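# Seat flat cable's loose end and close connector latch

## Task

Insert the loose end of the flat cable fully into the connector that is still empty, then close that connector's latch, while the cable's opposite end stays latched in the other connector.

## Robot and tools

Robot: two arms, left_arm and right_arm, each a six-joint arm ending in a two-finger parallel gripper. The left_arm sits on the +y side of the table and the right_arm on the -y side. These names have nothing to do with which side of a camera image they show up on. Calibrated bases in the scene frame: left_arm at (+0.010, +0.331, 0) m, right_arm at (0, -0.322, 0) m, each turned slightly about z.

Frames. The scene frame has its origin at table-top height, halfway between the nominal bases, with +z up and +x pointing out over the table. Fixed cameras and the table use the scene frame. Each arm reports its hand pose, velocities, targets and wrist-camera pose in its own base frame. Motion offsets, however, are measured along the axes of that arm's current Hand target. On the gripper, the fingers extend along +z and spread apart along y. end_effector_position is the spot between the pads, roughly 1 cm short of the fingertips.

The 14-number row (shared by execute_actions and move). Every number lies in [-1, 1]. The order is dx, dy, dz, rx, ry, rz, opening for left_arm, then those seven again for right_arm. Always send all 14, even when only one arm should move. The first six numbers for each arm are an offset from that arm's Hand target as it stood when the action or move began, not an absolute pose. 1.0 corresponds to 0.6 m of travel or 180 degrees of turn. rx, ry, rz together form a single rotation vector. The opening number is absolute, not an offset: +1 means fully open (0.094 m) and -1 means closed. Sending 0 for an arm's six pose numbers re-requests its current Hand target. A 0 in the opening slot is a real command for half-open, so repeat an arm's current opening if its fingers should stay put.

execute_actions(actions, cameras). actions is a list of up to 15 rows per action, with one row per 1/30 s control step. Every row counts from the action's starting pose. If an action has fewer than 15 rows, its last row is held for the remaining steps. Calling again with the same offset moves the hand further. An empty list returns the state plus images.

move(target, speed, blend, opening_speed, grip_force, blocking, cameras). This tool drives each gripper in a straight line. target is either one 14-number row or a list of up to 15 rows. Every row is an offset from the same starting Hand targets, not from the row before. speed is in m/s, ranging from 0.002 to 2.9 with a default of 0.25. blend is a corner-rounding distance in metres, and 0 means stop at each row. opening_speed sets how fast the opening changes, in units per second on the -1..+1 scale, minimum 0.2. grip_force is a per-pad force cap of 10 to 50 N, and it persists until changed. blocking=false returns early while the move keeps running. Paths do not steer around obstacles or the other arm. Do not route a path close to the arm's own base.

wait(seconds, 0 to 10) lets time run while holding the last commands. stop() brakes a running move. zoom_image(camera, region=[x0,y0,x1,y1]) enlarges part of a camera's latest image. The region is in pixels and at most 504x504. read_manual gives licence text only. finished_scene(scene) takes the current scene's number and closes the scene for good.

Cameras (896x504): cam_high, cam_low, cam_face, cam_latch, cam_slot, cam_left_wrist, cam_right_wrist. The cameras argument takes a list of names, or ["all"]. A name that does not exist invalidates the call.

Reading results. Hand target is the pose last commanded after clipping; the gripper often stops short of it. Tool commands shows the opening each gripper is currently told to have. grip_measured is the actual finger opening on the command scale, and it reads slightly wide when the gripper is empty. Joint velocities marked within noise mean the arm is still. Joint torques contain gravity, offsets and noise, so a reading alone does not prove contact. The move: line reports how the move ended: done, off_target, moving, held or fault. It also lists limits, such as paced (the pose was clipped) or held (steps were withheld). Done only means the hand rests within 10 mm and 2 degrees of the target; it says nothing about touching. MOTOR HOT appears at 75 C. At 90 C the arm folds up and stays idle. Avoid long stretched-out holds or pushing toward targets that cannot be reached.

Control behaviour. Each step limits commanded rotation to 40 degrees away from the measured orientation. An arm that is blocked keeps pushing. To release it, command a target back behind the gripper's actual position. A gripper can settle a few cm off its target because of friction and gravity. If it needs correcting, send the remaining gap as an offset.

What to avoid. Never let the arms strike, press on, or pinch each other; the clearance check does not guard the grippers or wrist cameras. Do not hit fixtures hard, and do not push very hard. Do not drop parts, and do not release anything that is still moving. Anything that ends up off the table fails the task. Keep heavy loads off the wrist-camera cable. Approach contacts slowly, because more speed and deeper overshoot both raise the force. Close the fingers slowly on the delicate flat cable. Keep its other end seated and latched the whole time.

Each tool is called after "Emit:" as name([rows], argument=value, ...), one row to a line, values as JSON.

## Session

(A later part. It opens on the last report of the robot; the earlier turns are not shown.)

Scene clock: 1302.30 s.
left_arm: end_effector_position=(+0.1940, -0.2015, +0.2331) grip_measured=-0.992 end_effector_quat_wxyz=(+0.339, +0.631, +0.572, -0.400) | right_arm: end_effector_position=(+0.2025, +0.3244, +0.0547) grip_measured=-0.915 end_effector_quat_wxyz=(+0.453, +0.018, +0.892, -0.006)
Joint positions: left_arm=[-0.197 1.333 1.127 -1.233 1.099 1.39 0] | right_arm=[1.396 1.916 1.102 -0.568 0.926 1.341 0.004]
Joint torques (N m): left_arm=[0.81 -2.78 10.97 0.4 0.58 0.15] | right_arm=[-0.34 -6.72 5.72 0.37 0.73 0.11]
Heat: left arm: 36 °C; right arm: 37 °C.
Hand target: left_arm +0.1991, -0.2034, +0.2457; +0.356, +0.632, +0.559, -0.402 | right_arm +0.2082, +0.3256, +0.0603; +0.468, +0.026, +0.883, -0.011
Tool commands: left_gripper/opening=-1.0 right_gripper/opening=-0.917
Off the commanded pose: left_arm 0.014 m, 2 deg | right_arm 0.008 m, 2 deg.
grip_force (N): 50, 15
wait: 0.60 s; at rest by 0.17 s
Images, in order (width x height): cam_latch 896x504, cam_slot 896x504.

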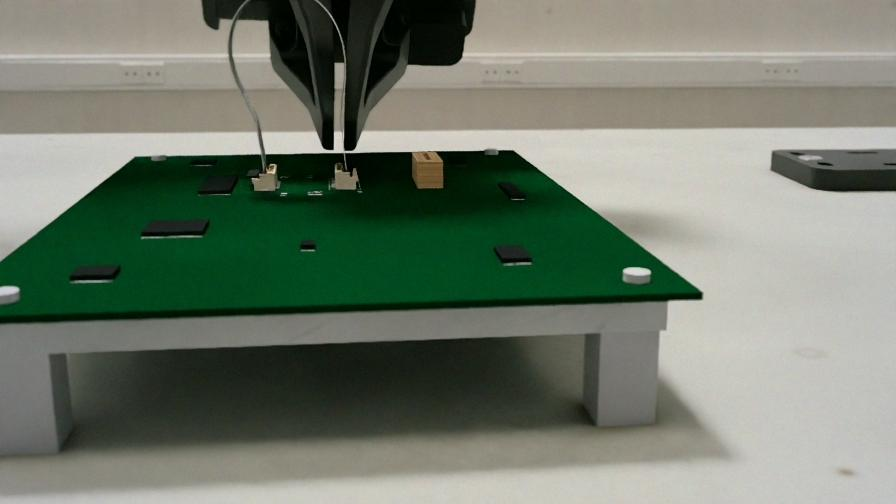

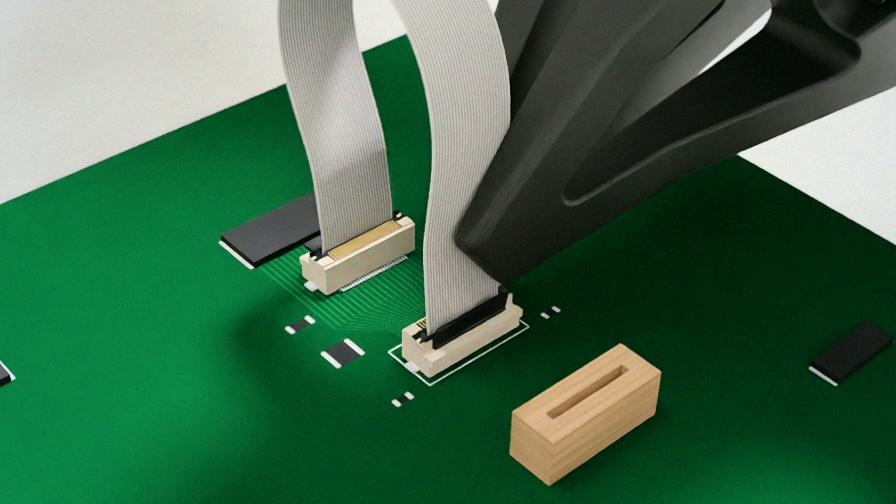

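Emit:
move(target=[0,0,0,0,0,0,-1,-0.0015,-0.0012,0.0102,0.0047,-0.0001,0.0015,-0.917], speed=0.02)

Emit:
wait(seconds=0.6, cameras=["cam_latch","cam_slot"])

Emit:
zoom_image(camera="cam_latch", region=[320, 135, 372, 185])

Emit:
zoom_image(camera="cam_slot", region=[385, 235, 535, 385])

Scene clock: 1311.07 s.
left_arm: end_effector_position=(+0.1940, -0.2015, +0.2331) grip_measured=-0.992 end_effector_quat_wxyz=(+0.339, +0.631, +0.572, -0.400) | right_arm: end_effector_position=(+0.2063, +0.3245, +0.0528) grip_measured=-0.915 end_effector_quat_wxyz=(+0.452, +0.022, +0.891, -0.010)
Joint positions: left_arm=[-0.197 1.333 1.127 -1.233 1.099 1.39 0] | right_arm=[1.386 1.929 1.112 -0.568 0.926 1.341 0.004]
Joint torques (N m): left_arm=[0.72 -2.91 10.85 0.35 0.59 0.16] | right_arm=[-0.76 -6.69 5.63 0.39 0.74 0.1]
Heat: left arm: 36 °C; right arm: 37 °C.
Hand target: left_arm +0.1991, -0.2034, +0.2457; +0.356, +0.632, +0.559, -0.402 | right_arm +0.2137, +0.3246, +0.0577; +0.468, +0.032, +0.883, -0.016
Off the commanded pose: left_arm 0.014 m, 2 deg | right_arm 0.009 m, 2 deg.
grip_force (N): 50, 15
move: off_target (left_arm)

Scene clock: 1311.67 s.
left_arm: end_effector_position=(+0.1940, -0.2015, +0.2331) grip_measured=-0.992 end_effector_quat_wxyz=(+0.339, +0.631, +0.572, -0.400) | right_arm: end_effector_position=(+0.2063, +0.3245, +0.0528) grip_measured=-0.915 end_effector_quat_wxyz=(+0.452, +0.022, +0.891, -0.010)
Joint positions: left_arm=[-0.197 1.333 1.127 -1.233 1.099 1.39 0] | right_arm=[1.386 1.929 1.112 -0.568 0.926 1.341 0.004]
Joint torques (N m): left_arm=[0.77 -2.88 10.97 0.39 0.58 0.18] | right_arm=[-0.76 -6.69 5.63 0.39 0.73 0.1]
Heat: left arm: 36 °C; right arm: 37 °C.
Hand target: left_arm +0.1991, -0.2034, +0.2457; +0.356, +0.632, +0.559, -0.402 | right_arm +0.2137, +0.3246, +0.0577; +0.468, +0.032, +0.883, -0.016
Tool commands: left_gripper/opening=-1.0 right_gripper/opening=-0.917
Off the commanded pose: left_arm 0.014 m, 2 deg | right_arm 0.009 m, 2 deg.
grip_force (N): 50, 15
wait: 0.60 s; at rest by 0.17 s
Images, in order (width x height): cam_latch 896x504, cam_slot 896x504.

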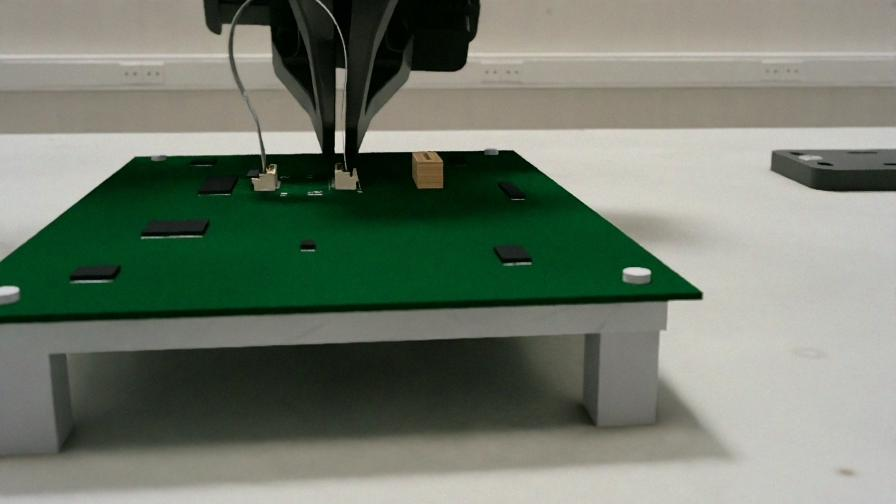

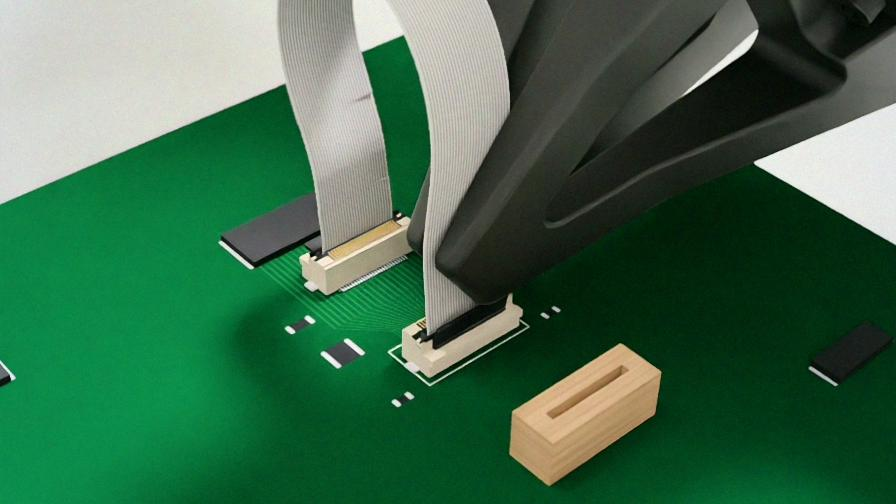

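Scaled by 9.692 from the camera's 896x504 image, which has a finer 1280x720 frame.

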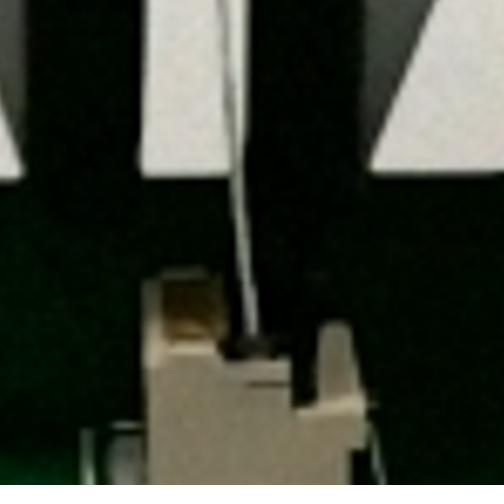

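Scaled by 3.360 from the camera's 896x504 image, which has a finer 1280x720 frame.

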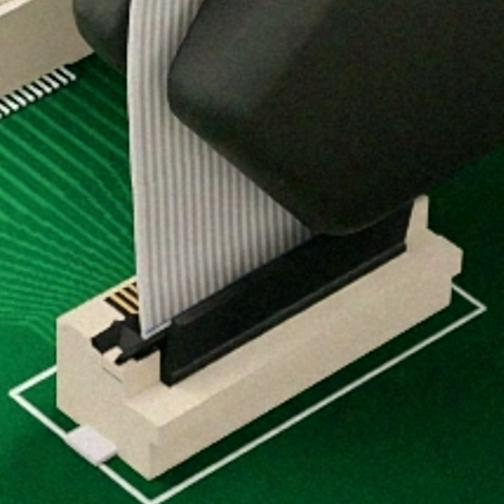

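Emit:
move(target=[0,0,0,0,0,0,-1,0.006,0.0007,0.0049,0.0023,-0.0004,-0.0034,-0.917], speed=0.02)

Emit:
wait(seconds=0.6, cameras=["cam_latch","cam_slot"])

Emit:
zoom_image(camera="cam_latch", region=[320, 135, 372, 185])

Emit:
zoom_image(camera="cam_slot", region=[385, 255, 535, 385])

Scene clock: 1315.53 s.
left_arm: end_effector_position=(+0.1940, -0.2015, +0.2331) grip_measured=-0.992 end_effector_quat_wxyz=(+0.339, +0.631, +0.572, -0.400) | right_arm: end_effector_position=(+0.2085, +0.3251, +0.0525) grip_measured=-0.915 end_effector_quat_wxyz=(+0.460, +0.021, +0.887, -0.015)
Joint positions: left_arm=[-0.197 1.333 1.127 -1.233 1.099 1.39 0] | right_arm=[1.386 1.944 1.12 -0.568 0.946 1.341 0.004]
Joint torques (N m): left_arm=[0.81 -2.84 10.92 0.33 0.62 0.2] | right_arm=[-0.8 -6.52 5.37 0.39 0.58 0.09]
Heat: left arm: 36 °C; right arm: 37 °C.
Hand target: left_arm +0.1991, -0.2034, +0.2457; +0.356, +0.632, +0.559, -0.402 | right_arm +0.2141, +0.3251, +0.0531; +0.468, +0.029, +0.883, -0.022
Off the commanded pose: left_arm 0.014 m, 2 deg | right_arm 0.006 m, 2 deg.
grip_force (N): 50, 15
move: off_target (left_arm)

Scene clock: 1316.13 s.
left_arm: end_effector_position=(+0.1940, -0.2015, +0.2331) grip_measured=-0.992 end_effector_quat_wxyz=(+0.339, +0.631, +0.572, -0.400) | right_arm: end_effector_position=(+0.2085, +0.3251, +0.0525) grip_measured=-0.915 end_effector_quat_wxyz=(+0.460, +0.021, +0.887, -0.015)
Joint positions: left_arm=[-0.197 1.333 1.127 -1.233 1.099 1.39 0] | right_arm=[1.386 1.944 1.12 -0.568 0.946 1.341 0.004]
Joint torques (N m): left_arm=[0.65 -2.93 10.95 0.39 0.6 0.19] | right_arm=[-0.81 -6.48 5.37 0.39 0.59 0.09]
Heat: left arm: 36 °C; right arm: 37 °C.
Hand target: left_arm +0.1991, -0.2034, +0.2457; +0.356, +0.632, +0.559, -0.402 | right_arm +0.2141, +0.3251, +0.0531; +0.468, +0.029, +0.883, -0.022
Tool commands: left_gripper/opening=-1.0 right_gripper/opening=-0.917
Off the commanded pose: left_arm 0.014 m, 2 deg | right_arm 0.006 m, 2 deg.
grip_force (N): 50, 15
wait: 0.60 s; at rest by 0.17 s
Images, in order (width x height): cam_latch 896x504, cam_slot 896x504.

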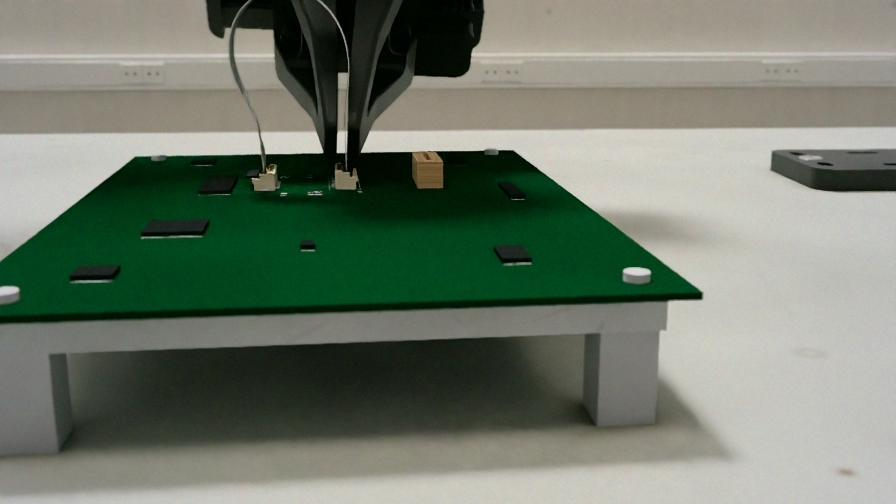

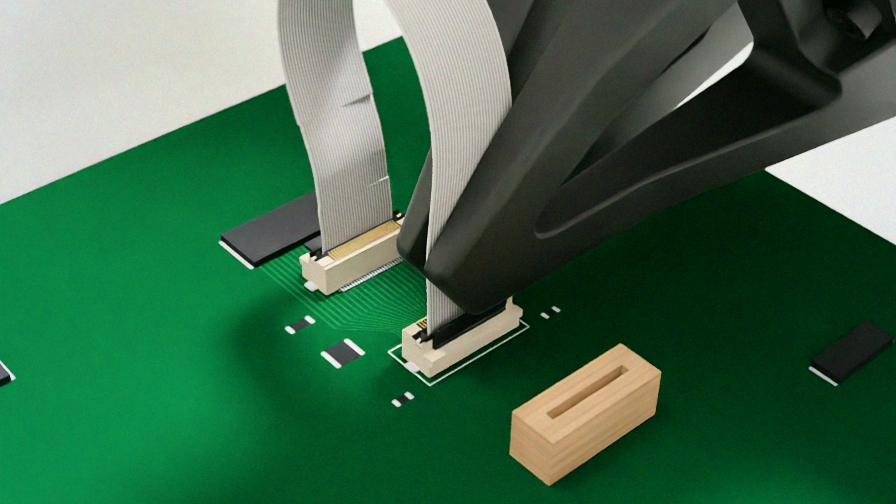

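Scaled by 9.692 from the camera's 896x504 image, which has a finer 1280x720 frame.

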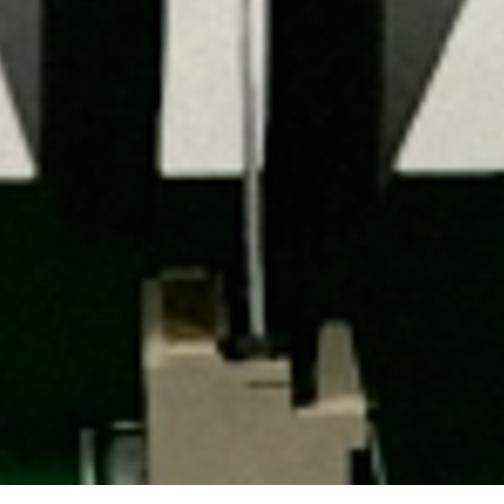

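Scaled by 3.360 from the camera's 896x504 image, which has a finer 1280x720 frame.

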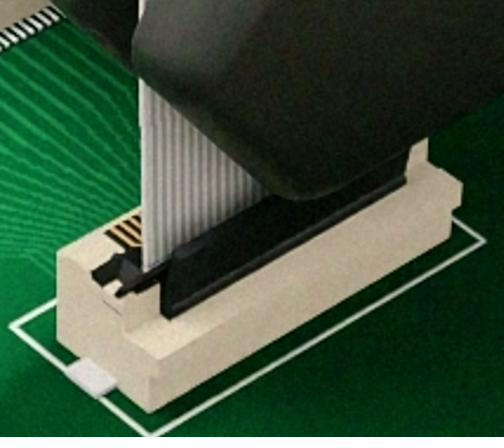

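Emit:
move(target=[0,0,0,0,0,0,-1,0.0054,-0.0031,0.0029,0.0029,0.0021,-0.0044,-0.917], speed=0.02)

Emit:
wait(seconds=0.6, cameras=["cam_latch","cam_slot"])

Emit:
zoom_image(camera="cam_latch", region=[320, 135, 372, 185])

Emit:
zoom_image(camera="cam_slot", region=[385, 255, 535, 385])

Scene clock: 1324.93 s.
left_arm: end_effector_position=(+0.1940, -0.2015, +0.2331) grip_measured=-0.992 end_effector_quat_wxyz=(+0.339, +0.631, +0.572, -0.400) | right_arm: end_effector_position=(+0.2091, +0.3255, +0.0521) grip_measured=-0.915 end_effector_quat_wxyz=(+0.462, +0.020, +0.886, -0.017)
Joint positions: left_arm=[-0.197 1.333 1.127 -1.233 1.099 1.39 0] | right_arm=[1.386 1.95 1.123 -0.568 0.951 1.341 0.004]
Joint torques (N m): left_arm=[0.61 -2.74 10.93 0.34 0.61 0.16] | right_arm=[-0.88 -6.38 5.12 0.31 0.51 0.08]
Heat: left arm: 36 °C; right arm: 36 °C.
Hand target: left_arm +0.1991, -0.2034, +0.2457; +0.356, +0.632, +0.559, -0.402 | right_arm +0.2136, +0.3231, +0.0494; +0.465, +0.025, +0.884, -0.029
Off the commanded pose: left_arm 0.014 m, 2 deg | right_arm 0.006 m, 1 deg.
grip_force (N): 50, 15
move: off_target (left_arm)

Scene clock: 1325.53 s.
left_arm: end_effector_position=(+0.1940, -0.2015, +0.2331) grip_measured=-0.992 end_effector_quat_wxyz=(+0.339, +0.631, +0.572, -0.400) | right_arm: end_effector_position=(+0.2092, +0.3256, +0.0522) grip_measured=-0.915 end_effector_quat_wxyz=(+0.462, +0.021, +0.886, -0.017)
Joint positions: left_arm=[-0.197 1.333 1.127 -1.233 1.099 1.39 0] | right_arm=[1.386 1.95 1.124 -0.568 0.951 1.341 0.004]
Joint torques (N m): left_arm=[0.85 -2.84 11.04 0.4 0.58 0.19] | right_arm=[-0.9 -6.37 5.08 0.31 0.51 0.08]
Heat: left arm: 36 °C; right arm: 36 °C.
Hand target: left_arm +0.1991, -0.2034, +0.2457; +0.356, +0.632, +0.559, -0.402 | right_arm +0.2136, +0.3232, +0.0495; +0.465, +0.025, +0.884, -0.029
Tool commands: left_gripper/opening=-1.0 right_gripper/opening=-0.917
Off the commanded pose: left_arm 0.014 m, 2 deg | right_arm 0.006 m, 1 deg.
grip_force (N): 50, 15
wait: 0.60 s; at rest by 0.17 s
Images, in order (width x height): cam_latch 896x504, cam_slot 896x504.

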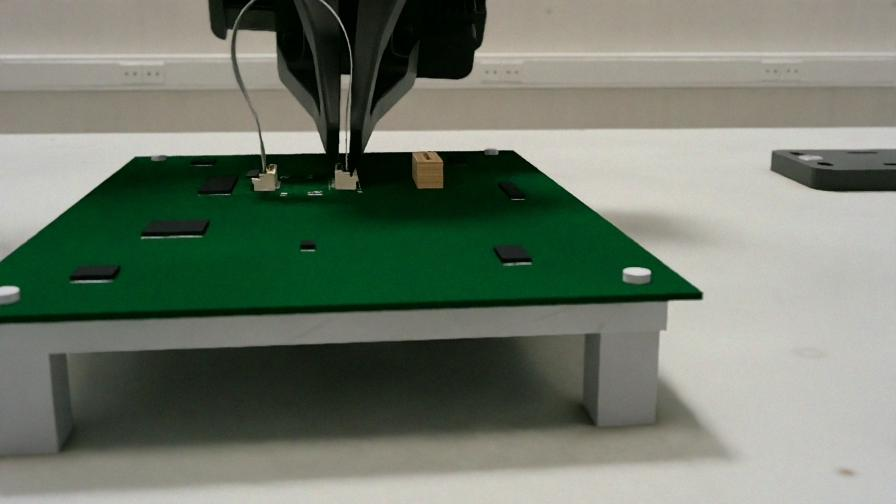

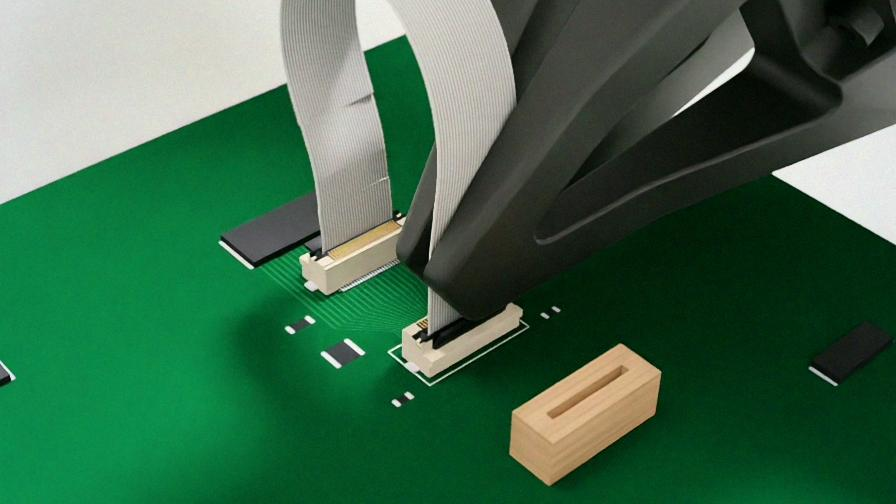

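Scaled by 9.692 from the camera's 896x504 image, which has a finer 1280x720 frame.

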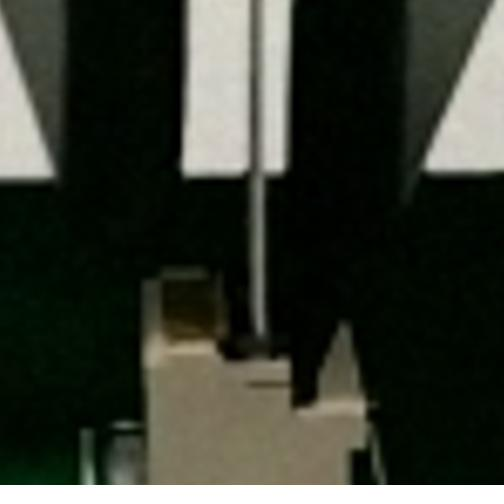

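Scaled by 3.360 from the camera's 896x504 image, which has a finer 1280x720 frame.

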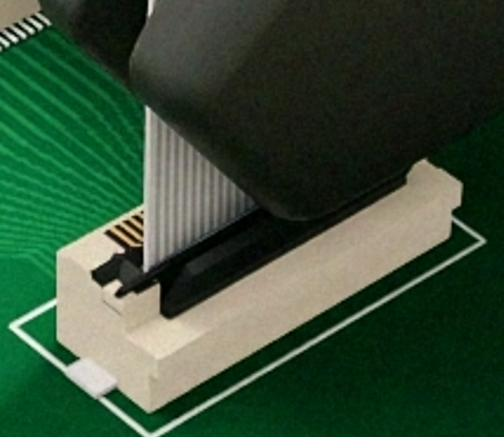

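Emit:
move(target=[0,0,0,0,0,0,-1,0.0011,0.0045,0.0014,-0.0013,0.0002,0.0018,-0.75], speed=0.02, opening_speed=0.25)

Emit:
wait(seconds=0.6, cameras=["cam_latch","cam_slot"])

Emit:
zoom_image(camera="cam_latch", region=[320, 135, 372, 185])

Emit:
zoom_image(camera="cam_slot", region=[385, 255, 535, 385])

Scene clock: 1330.83 s.
left_arm: end_effector_position=(+0.1940, -0.2015, +0.2331) grip_measured=-0.992 end_effector_quat_wxyz=(+0.339, +0.631, +0.572, -0.400) | right_arm: end_effector_position=(+0.2098, +0.3252, +0.0497) grip_measured=-0.752 end_effector_quat_wxyz=(+0.462, +0.020, +0.886, -0.021)
Joint positions: left_arm=[-0.197 1.333 1.127 -1.233 1.099 1.39 0] | right_arm=[1.385 1.959 1.126 -0.568 0.952 1.341 0.012]
Joint torques (N m): left_arm=[0.9 -2.96 10.99 0.38 0.58 0.15] | right_arm=[-0.8 -6.56 5.34 0.38 0.49 0.08]
Heat: left arm: 36 °C; right arm: 36 °C.
Hand target: left_arm +0.1991, -0.2034, +0.2457; +0.356, +0.632, +0.559, -0.402 | right_arm +0.2141, +0.3259, +0.0484; +0.465, +0.026, +0.885, -0.026
Off the commanded pose: left_arm 0.014 m, 2 deg | right_arm 0.005 m, 1 deg.
grip_force (N): 50, 15
move: off_target (left_arm)

Scene clock: 1331.43 s.
left_arm: end_effector_position=(+0.1940, -0.2015, +0.2331) grip_measured=-0.992 end_effector_quat_wxyz=(+0.339, +0.631, +0.572, -0.400) | right_arm: end_effector_position=(+0.2098, +0.3252, +0.0497) grip_measured=-0.752 end_effector_quat_wxyz=(+0.462, +0.020, +0.886, -0.021)
Joint positions: left_arm=[-0.197 1.333 1.127 -1.233 1.099 1.39 0] | right_arm=[1.385 1.959 1.126 -0.568 0.952 1.341 0.012]
Joint torques (N m): left_arm=[0.69 -2.91 10.95 0.4 0.65 0.14] | right_arm=[-0.77 -6.54 5.34 0.38 0.49 0.08]
Heat: left arm: 36 °C; right arm: 36 °C.
Hand target: left_arm +0.1991, -0.2034, +0.2457; +0.356, +0.632, +0.559, -0.402 | right_arm +0.2141, +0.3259, +0.0484; +0.465, +0.026, +0.885, -0.026
Tool commands: left_gripper/opening=-1.0 right_gripper/opening=-0.75
Off the commanded pose: left_arm 0.014 m, 2 deg | right_arm 0.005 m, 1 deg.
grip_force (N): 50, 15
wait: 0.60 s; at rest by 0.17 s
Images, in order (width x height): cam_latch 896x504, cam_slot 896x504.

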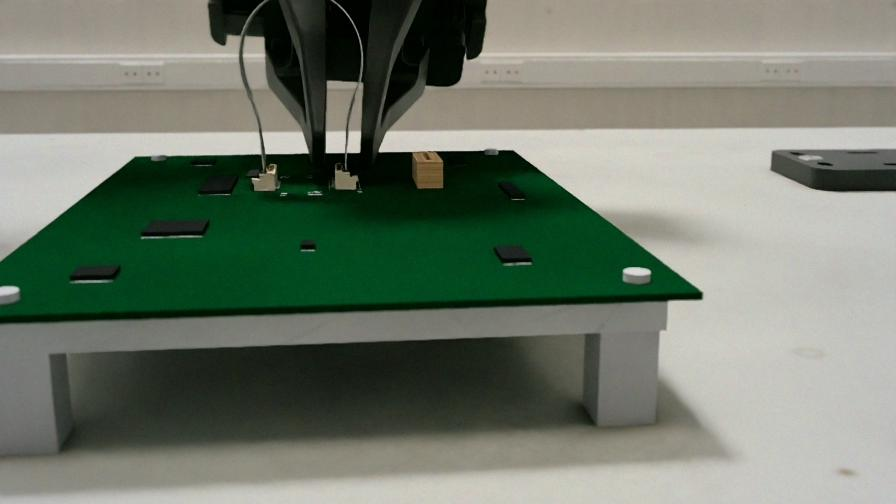

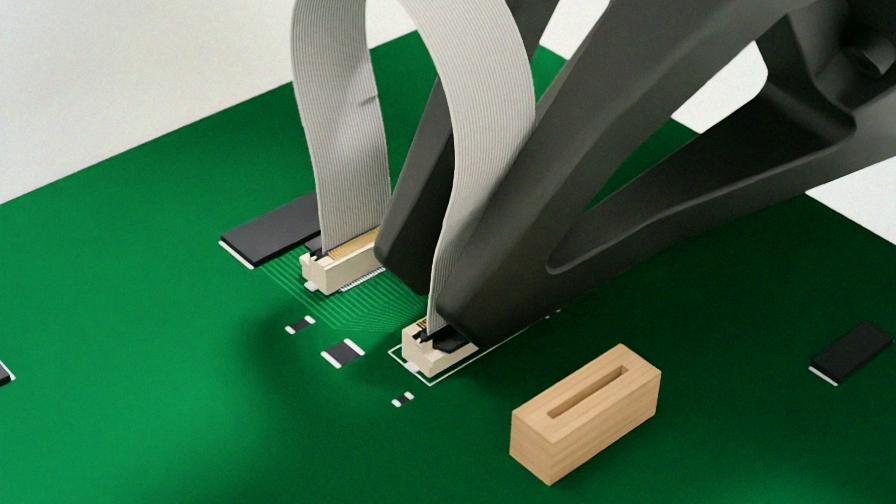

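Scaled by 9.692 from the camera's 896x504 image, which has a finer 1280x720 frame.

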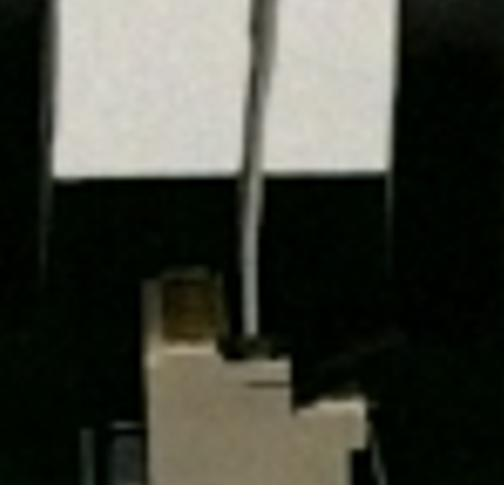

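Scaled by 3.360 from the camera's 896x504 image, which has a finer 1280x720 frame.

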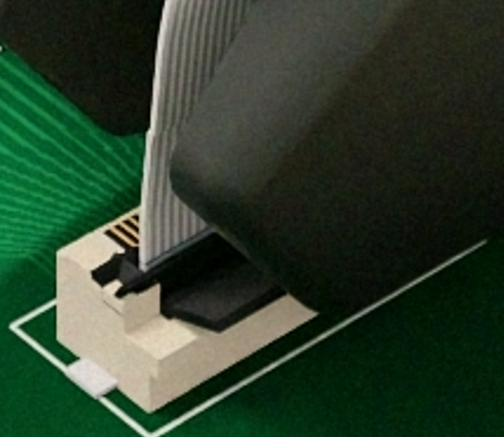

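Emit:
move(target=[0,0,0,0,0,0,-1,0.0102,0.0003,0.007,0.0031,0.0028,-0.0047,-0.75], speed=0.02)

Emit:
wait(seconds=0.6, cameras=["cam_latch","cam_slot"])

Emit:
zoom_image(camera="cam_latch", region=[320, 135, 372, 185])

Emit:
zoom_image(camera="cam_slot", region=[385, 255, 535, 385])

Scene clock: 1335.53 s.
left_arm: end_effector_position=(+0.1940, -0.2015, +0.2331) grip_measured=-0.992 end_effector_quat_wxyz=(+0.339, +0.631, +0.572, -0.400) | right_arm: end_effector_position=(+0.2105, +0.3263, +0.0453) grip_measured=-0.752 end_effector_quat_wxyz=(+0.461, +0.018, +0.887, -0.025)
Joint positions: left_arm=[-0.197 1.333 1.127 -1.233 1.099 1.39 0] | right_arm=[1.383 1.978 1.135 -0.568 0.951 1.341 0.012]
Joint torques (N m): left_arm=[0.72 -2.82 10.97 0.38 0.63 0.17] | right_arm=[-0.77 -6.35 5.07 0.36 0.44 0.06]
Heat: left arm: 36 °C; right arm: 36 °C.
Hand target: left_arm +0.1991, -0.2034, +0.2457; +0.356, +0.632, +0.559, -0.402 | right_arm +0.2141, +0.3259, +0.0409; +0.461, +0.022, +0.887, -0.033
Off the commanded pose: left_arm 0.014 m, 2 deg | right_arm 0.006 m, 1 deg.
grip_force (N): 50, 15
move: off_target (left_arm)

Scene clock: 1336.13 s.
left_arm: end_effector_position=(+0.1940, -0.2015, +0.2331) grip_measured=-0.992 end_effector_quat_wxyz=(+0.339, +0.631, +0.572, -0.400) | right_arm: end_effector_position=(+0.2105, +0.3263, +0.0453) grip_measured=-0.752 end_effector_quat_wxyz=(+0.461, +0.018, +0.887, -0.025)
Joint positions: left_arm=[-0.197 1.333 1.127 -1.233 1.099 1.39 0] | right_arm=[1.383 1.978 1.135 -0.568 0.951 1.341 0.012]
Joint torques (N m): left_arm=[0.79 -2.85 10.88 0.37 0.59 0.19] | right_arm=[-0.79 -6.34 5.07 0.36 0.44 0.07]
Heat: left arm: 36 °C; right arm: 36 °C.
Hand target: left_arm +0.1991, -0.2034, +0.2457; +0.356, +0.632, +0.559, -0.402 | right_arm +0.2141, +0.3259, +0.0409; +0.461, +0.022, +0.887, -0.033
Tool commands: left_gripper/opening=-1.0 right_gripper/opening=-0.75
Off the commanded pose: left_arm 0.014 m, 2 deg | right_arm 0.006 m, 1 deg.
grip_force (N): 50, 15
wait: 0.60 s; at rest by 0.17 s
Images, in order (width x height): cam_latch 896x504, cam_slot 896x504.

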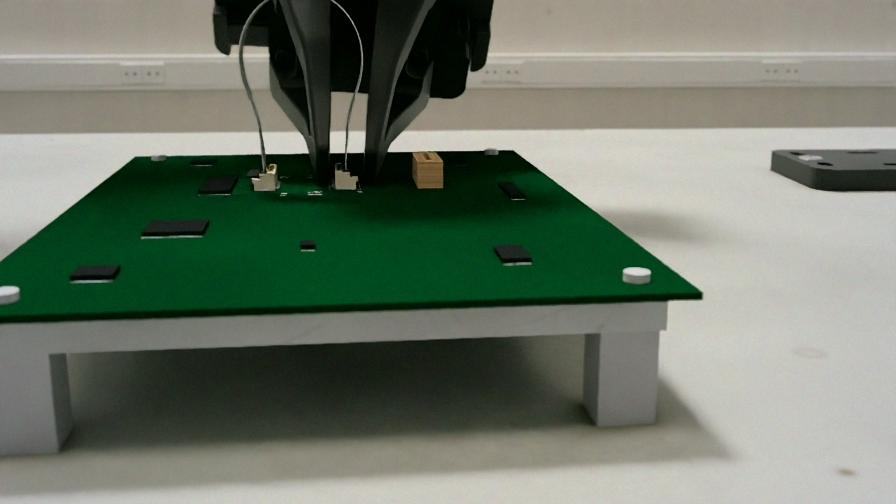

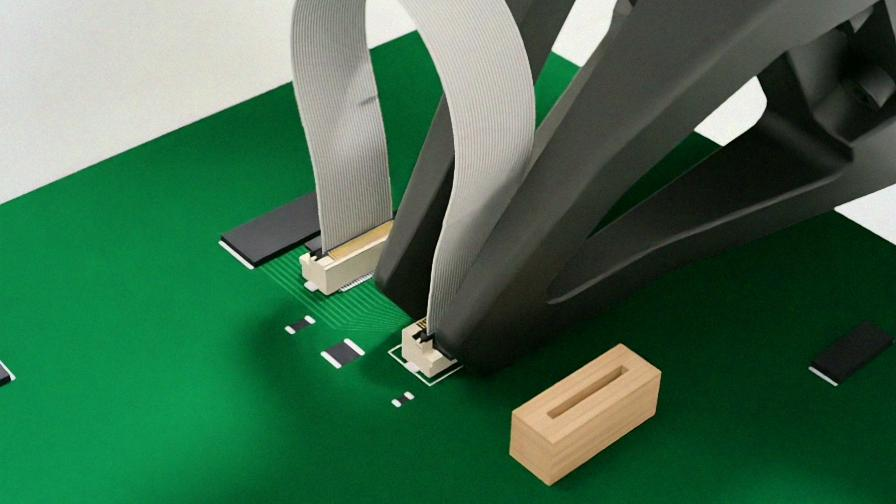

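Scaled by 9.692 from the camera's 896x504 image, which has a finer 1280x720 frame.

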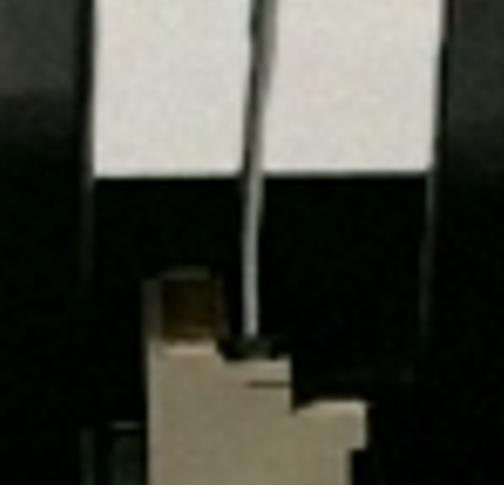

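Scaled by 3.360 from the camera's 896x504 image, which has a finer 1280x720 frame.

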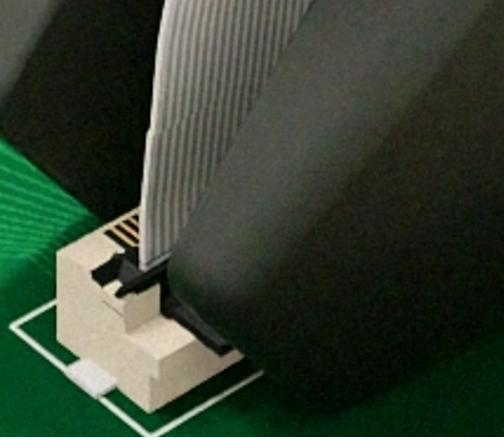

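Emit:
move([
  [0,0,0,0,0,0,-1,0,0,0,0,0,0,-0.8],
  [0,0,0,0,0,0,-1,0.0096,0,0.0066,0.0031,0.0028,-0.0047,-0.8],
], speed=0.02)

Emit:
wait(seconds=0.6, cameras=["cam_latch","cam_slot"])

Emit:
zoom_image(camera="cam_latch", region=[320, 135, 372, 185])

Emit:
zoom_image(camera="cam_slot", region=[385, 255, 535, 385])

Scene clock: 1339.63 s.
left_arm: end_effector_position=(+0.1940, -0.2015, +0.2331) grip_measured=-0.992 end_effector_quat_wxyz=(+0.339, +0.631, +0.572, -0.400) | right_arm: end_effector_position=(+0.2124, +0.3270, +0.0449) grip_measured=-0.798 end_effector_quat_wxyz=(+0.467, +0.017, +0.883, -0.030)
Joint positions: left_arm=[-0.197 1.333 1.127 -1.233 1.099 1.39 0] | right_arm=[1.383 1.992 1.143 -0.57 0.967 1.341 0.01]
Joint torques (N m): left_arm=[0.81 -2.86 10.89 0.39 0.6 0.18] | right_arm=[-0.9 -5.96 4.77 0.34 0.24 0.06]
Heat: left arm: 36 °C; right arm: 36 °C.
Hand target: left_arm +0.1991, -0.2034, +0.2457; +0.356, +0.632, +0.559, -0.402 | right_arm +0.2140, +0.3256, +0.0339; +0.456, +0.018, +0.889, -0.041
Off the commanded pose: left_arm 0.014 m, 2 deg | right_arm 0.011 m, 2 deg.
grip_force (N): 50, 15
move: off_target (left_arm, right_arm)

Scene clock: 1340.23 s.
left_arm: end_effector_position=(+0.1940, -0.2015, +0.2331) grip_measured=-0.992 end_effector_quat_wxyz=(+0.339, +0.631, +0.572, -0.400) | right_arm: end_effector_position=(+0.2124, +0.3270, +0.0449) grip_measured=-0.798 end_effector_quat_wxyz=(+0.467, +0.017, +0.883, -0.030)
Joint positions: left_arm=[-0.197 1.333 1.127 -1.233 1.099 1.39 0] | right_arm=[1.383 1.992 1.143 -0.57 0.967 1.341 0.01]
Joint velocities: left_arm=[within noise] | right_arm=[-0.007 0.002 -0.007 -0.154 0.066 -0.022 0]
Joint torques (N m): left_arm=[0.79 -2.82 11.02 0.37 0.58 0.21] | right_arm=[-0.94 -5.97 4.77 0.34 0.25 0.06]
Heat: left arm: 36 °C; right arm: 35 °C.
Hand target: left_arm +0.1991, -0.2034, +0.2457; +0.356, +0.632, +0.559, -0.402 | right_arm +0.2140, +0.3256, +0.0339; +0.456, +0.018, +0.889, -0.041
Tool commands: left_gripper/opening=-1.0 right_gripper/opening=-0.8
Off the commanded pose: left_arm 0.014 m, 2 deg | right_arm 0.011 m, 2 deg.
grip_force (N): 50, 15
wait: 0.60 s; at rest by 0.17 s
Images, in order (width x height): cam_latch 896x504, cam_slot 896x504.

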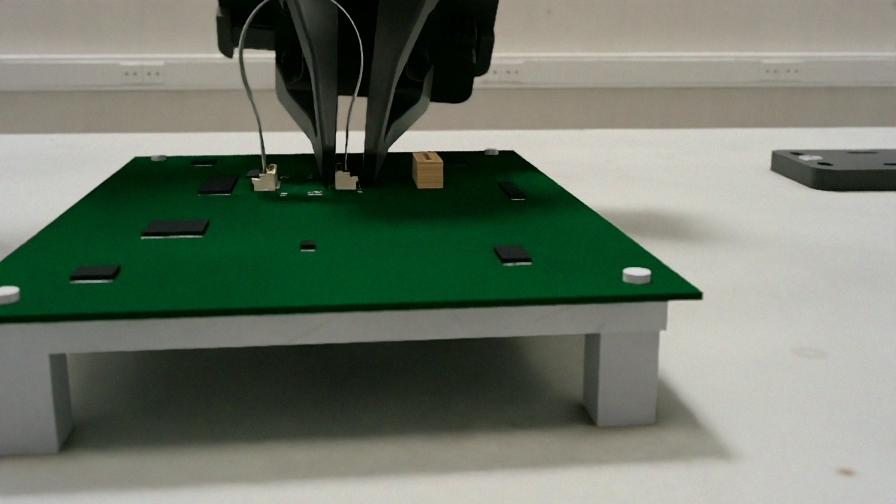

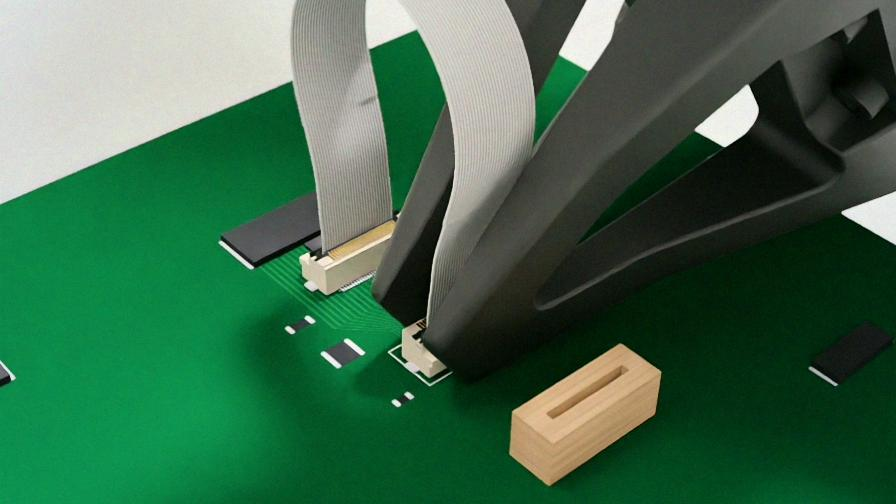

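Scaled by 9.692 from the camera's 896x504 image, which has a finer 1280x720 frame.

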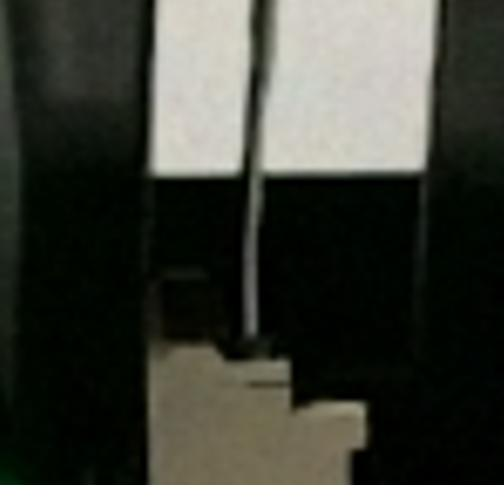

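Scaled by 3.360 from the camera's 896x504 image, which has a finer 1280x720 frame.

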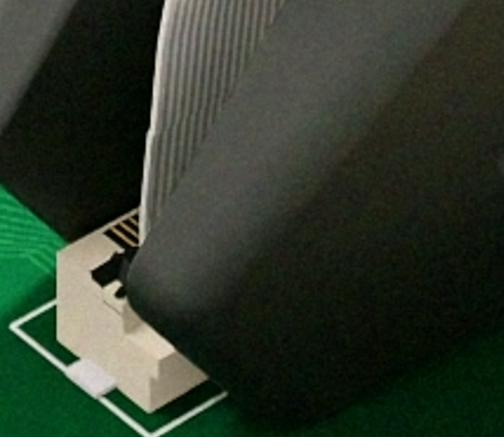

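Emit:
zoom_image(camera="cam_latch", region=[334, 155, 362, 177])

Emit:
zoom_image(camera="cam_latch", region=[246, 155, 288, 197])

Scaled by 18.000 from the camera's 896x504 image, which has a finer 1280x720 frame.

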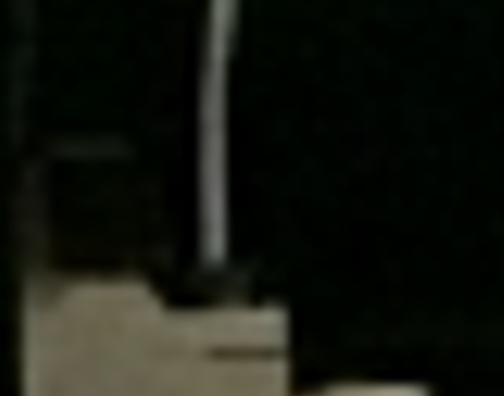

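Scaled by 12.000 from the camera's 896x504 image, which has a finer 1280x720 frame.

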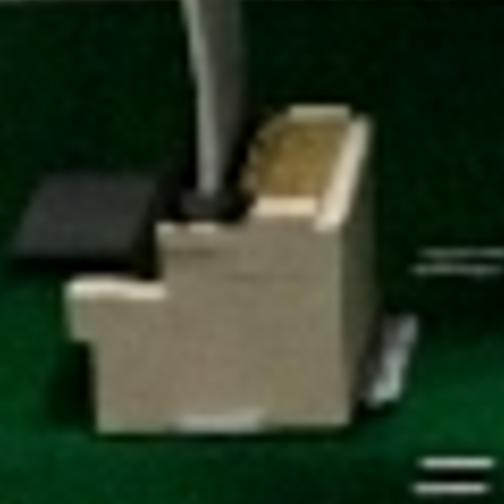

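Emit:
move([
  [0,0,0,0,0,0,-1,-0.0355,0.0008,-0.0252,-0.0155,-0.0029,0.0216,-0.8],
  [0,0,0,0,0,0,-1,-0.0355,0.0008,-0.0252,-0.0155,-0.0029,0.0216,-0.65],
], speed=0.025)

Emit:
wait(seconds=0.6, cameras=["cam_latch","cam_slot"])

Emit:
zoom_image(camera="cam_latch", region=[320, 135, 372, 185])

Emit:
zoom_image(camera="cam_slot", region=[385, 255, 535, 385])

Scene clock: 1347.33 s.
left_arm: end_effector_position=(+0.1940, -0.2015, +0.2331) grip_measured=-0.992 end_effector_quat_wxyz=(+0.339, +0.631, +0.572, -0.400) | right_arm: end_effector_position=(+0.2103, +0.3280, +0.0460) grip_measured=-0.652 end_effector_quat_wxyz=(+0.452, +0.022, +0.892, -0.019)
Joint positions: left_arm=[-0.197 1.333 1.127 -1.233 1.099 1.39 0] | right_arm=[1.377 1.969 1.14 -0.57 0.928 1.341 0.016]
Joint torques (N m): left_arm=[0.65 -2.92 11.03 0.4 0.58 0.17] | right_arm=[-0.53 -10.86 3.34 0.53 0.56 0.05]
Heat: left arm: 36 °C; right arm: 35 °C.
Hand target: left_arm +0.1991, -0.2034, +0.2457; +0.356, +0.632, +0.559, -0.402 | right_arm +0.2143, +0.3275, +0.0599; +0.462, +0.037, +0.886, -0.004
Off the commanded pose: left_arm 0.014 m, 2 deg | right_arm 0.015 m, 3 deg.
grip_force (N): 50, 15
move: off_target (left_arm, right_arm); target 2's new opening was sent with right_arm's hand 0.015 m and 3 deg from that target

Scene clock: 1347.93 s.
left_arm: end_effector_position=(+0.1940, -0.2015, +0.2331) grip_measured=-0.992 end_effector_quat_wxyz=(+0.339, +0.631, +0.572, -0.400) | right_arm: end_effector_position=(+0.2103, +0.3280, +0.0460) grip_measured=-0.652 end_effector_quat_wxyz=(+0.452, +0.022, +0.892, -0.019)
Joint positions: left_arm=[-0.197 1.333 1.127 -1.233 1.099 1.39 0] | right_arm=[1.377 1.969 1.14 -0.57 0.928 1.341 0.016]
Joint torques (N m): left_arm=[0.77 -2.93 10.96 0.34 0.6 0.14] | right_arm=[-0.54 -10.85 3.32 0.53 0.55 0.05]
Heat: left arm: 36 °C; right arm: 35 °C.
Hand target: left_arm +0.1991, -0.2034, +0.2457; +0.356, +0.632, +0.559, -0.402 | right_arm +0.2143, +0.3275, +0.0599; +0.462, +0.037, +0.886, -0.004
Tool commands: left_gripper/opening=-1.0 right_gripper/opening=-0.65
Off the commanded pose: left_arm 0.014 m, 2 deg | right_arm 0.015 m, 3 deg.
grip_force (N): 50, 15
wait: 0.60 s; at rest by 0.17 s
Images, in order (width x height): cam_latch 896x504, cam_slot 896x504.

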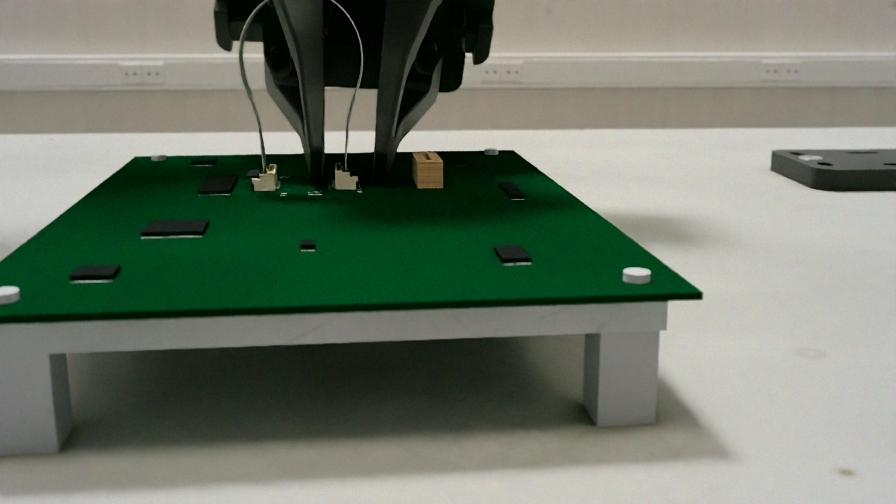

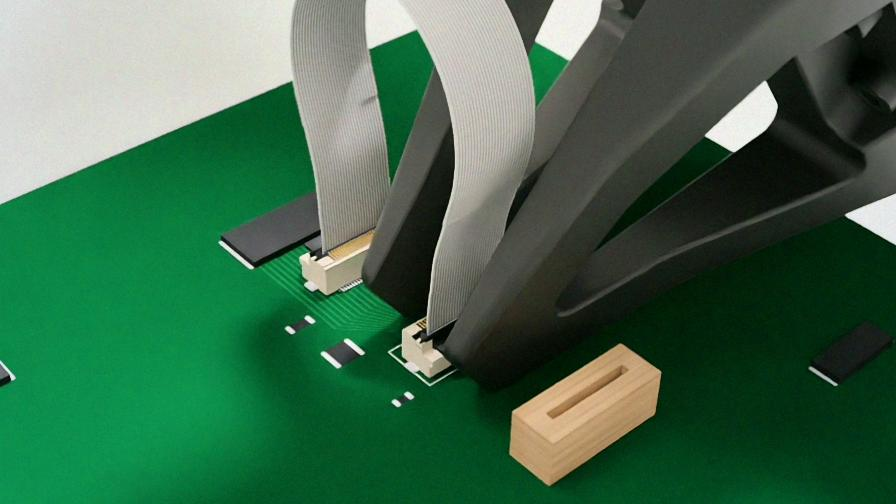

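Scaled by 9.692 from the camera's 896x504 image, which has a finer 1280x720 frame.

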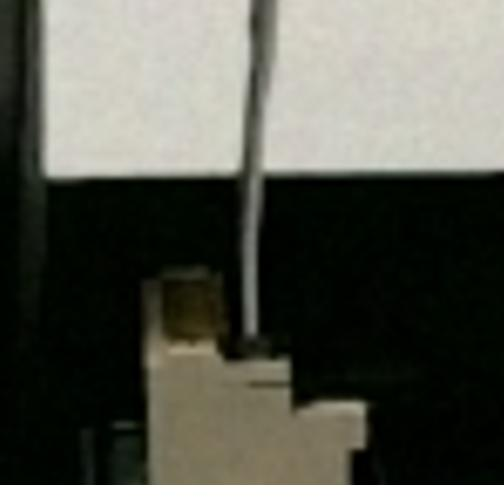

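Scaled by 3.360 from the camera's 896x504 image, which has a finer 1280x720 frame.

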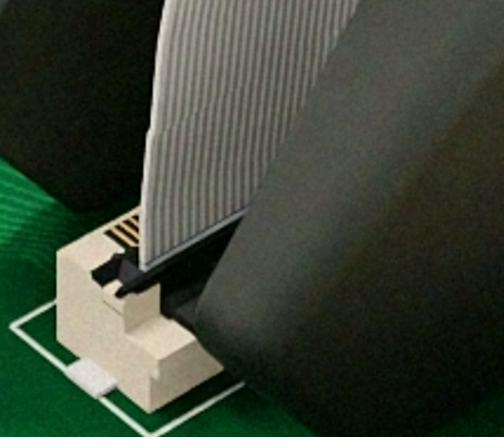

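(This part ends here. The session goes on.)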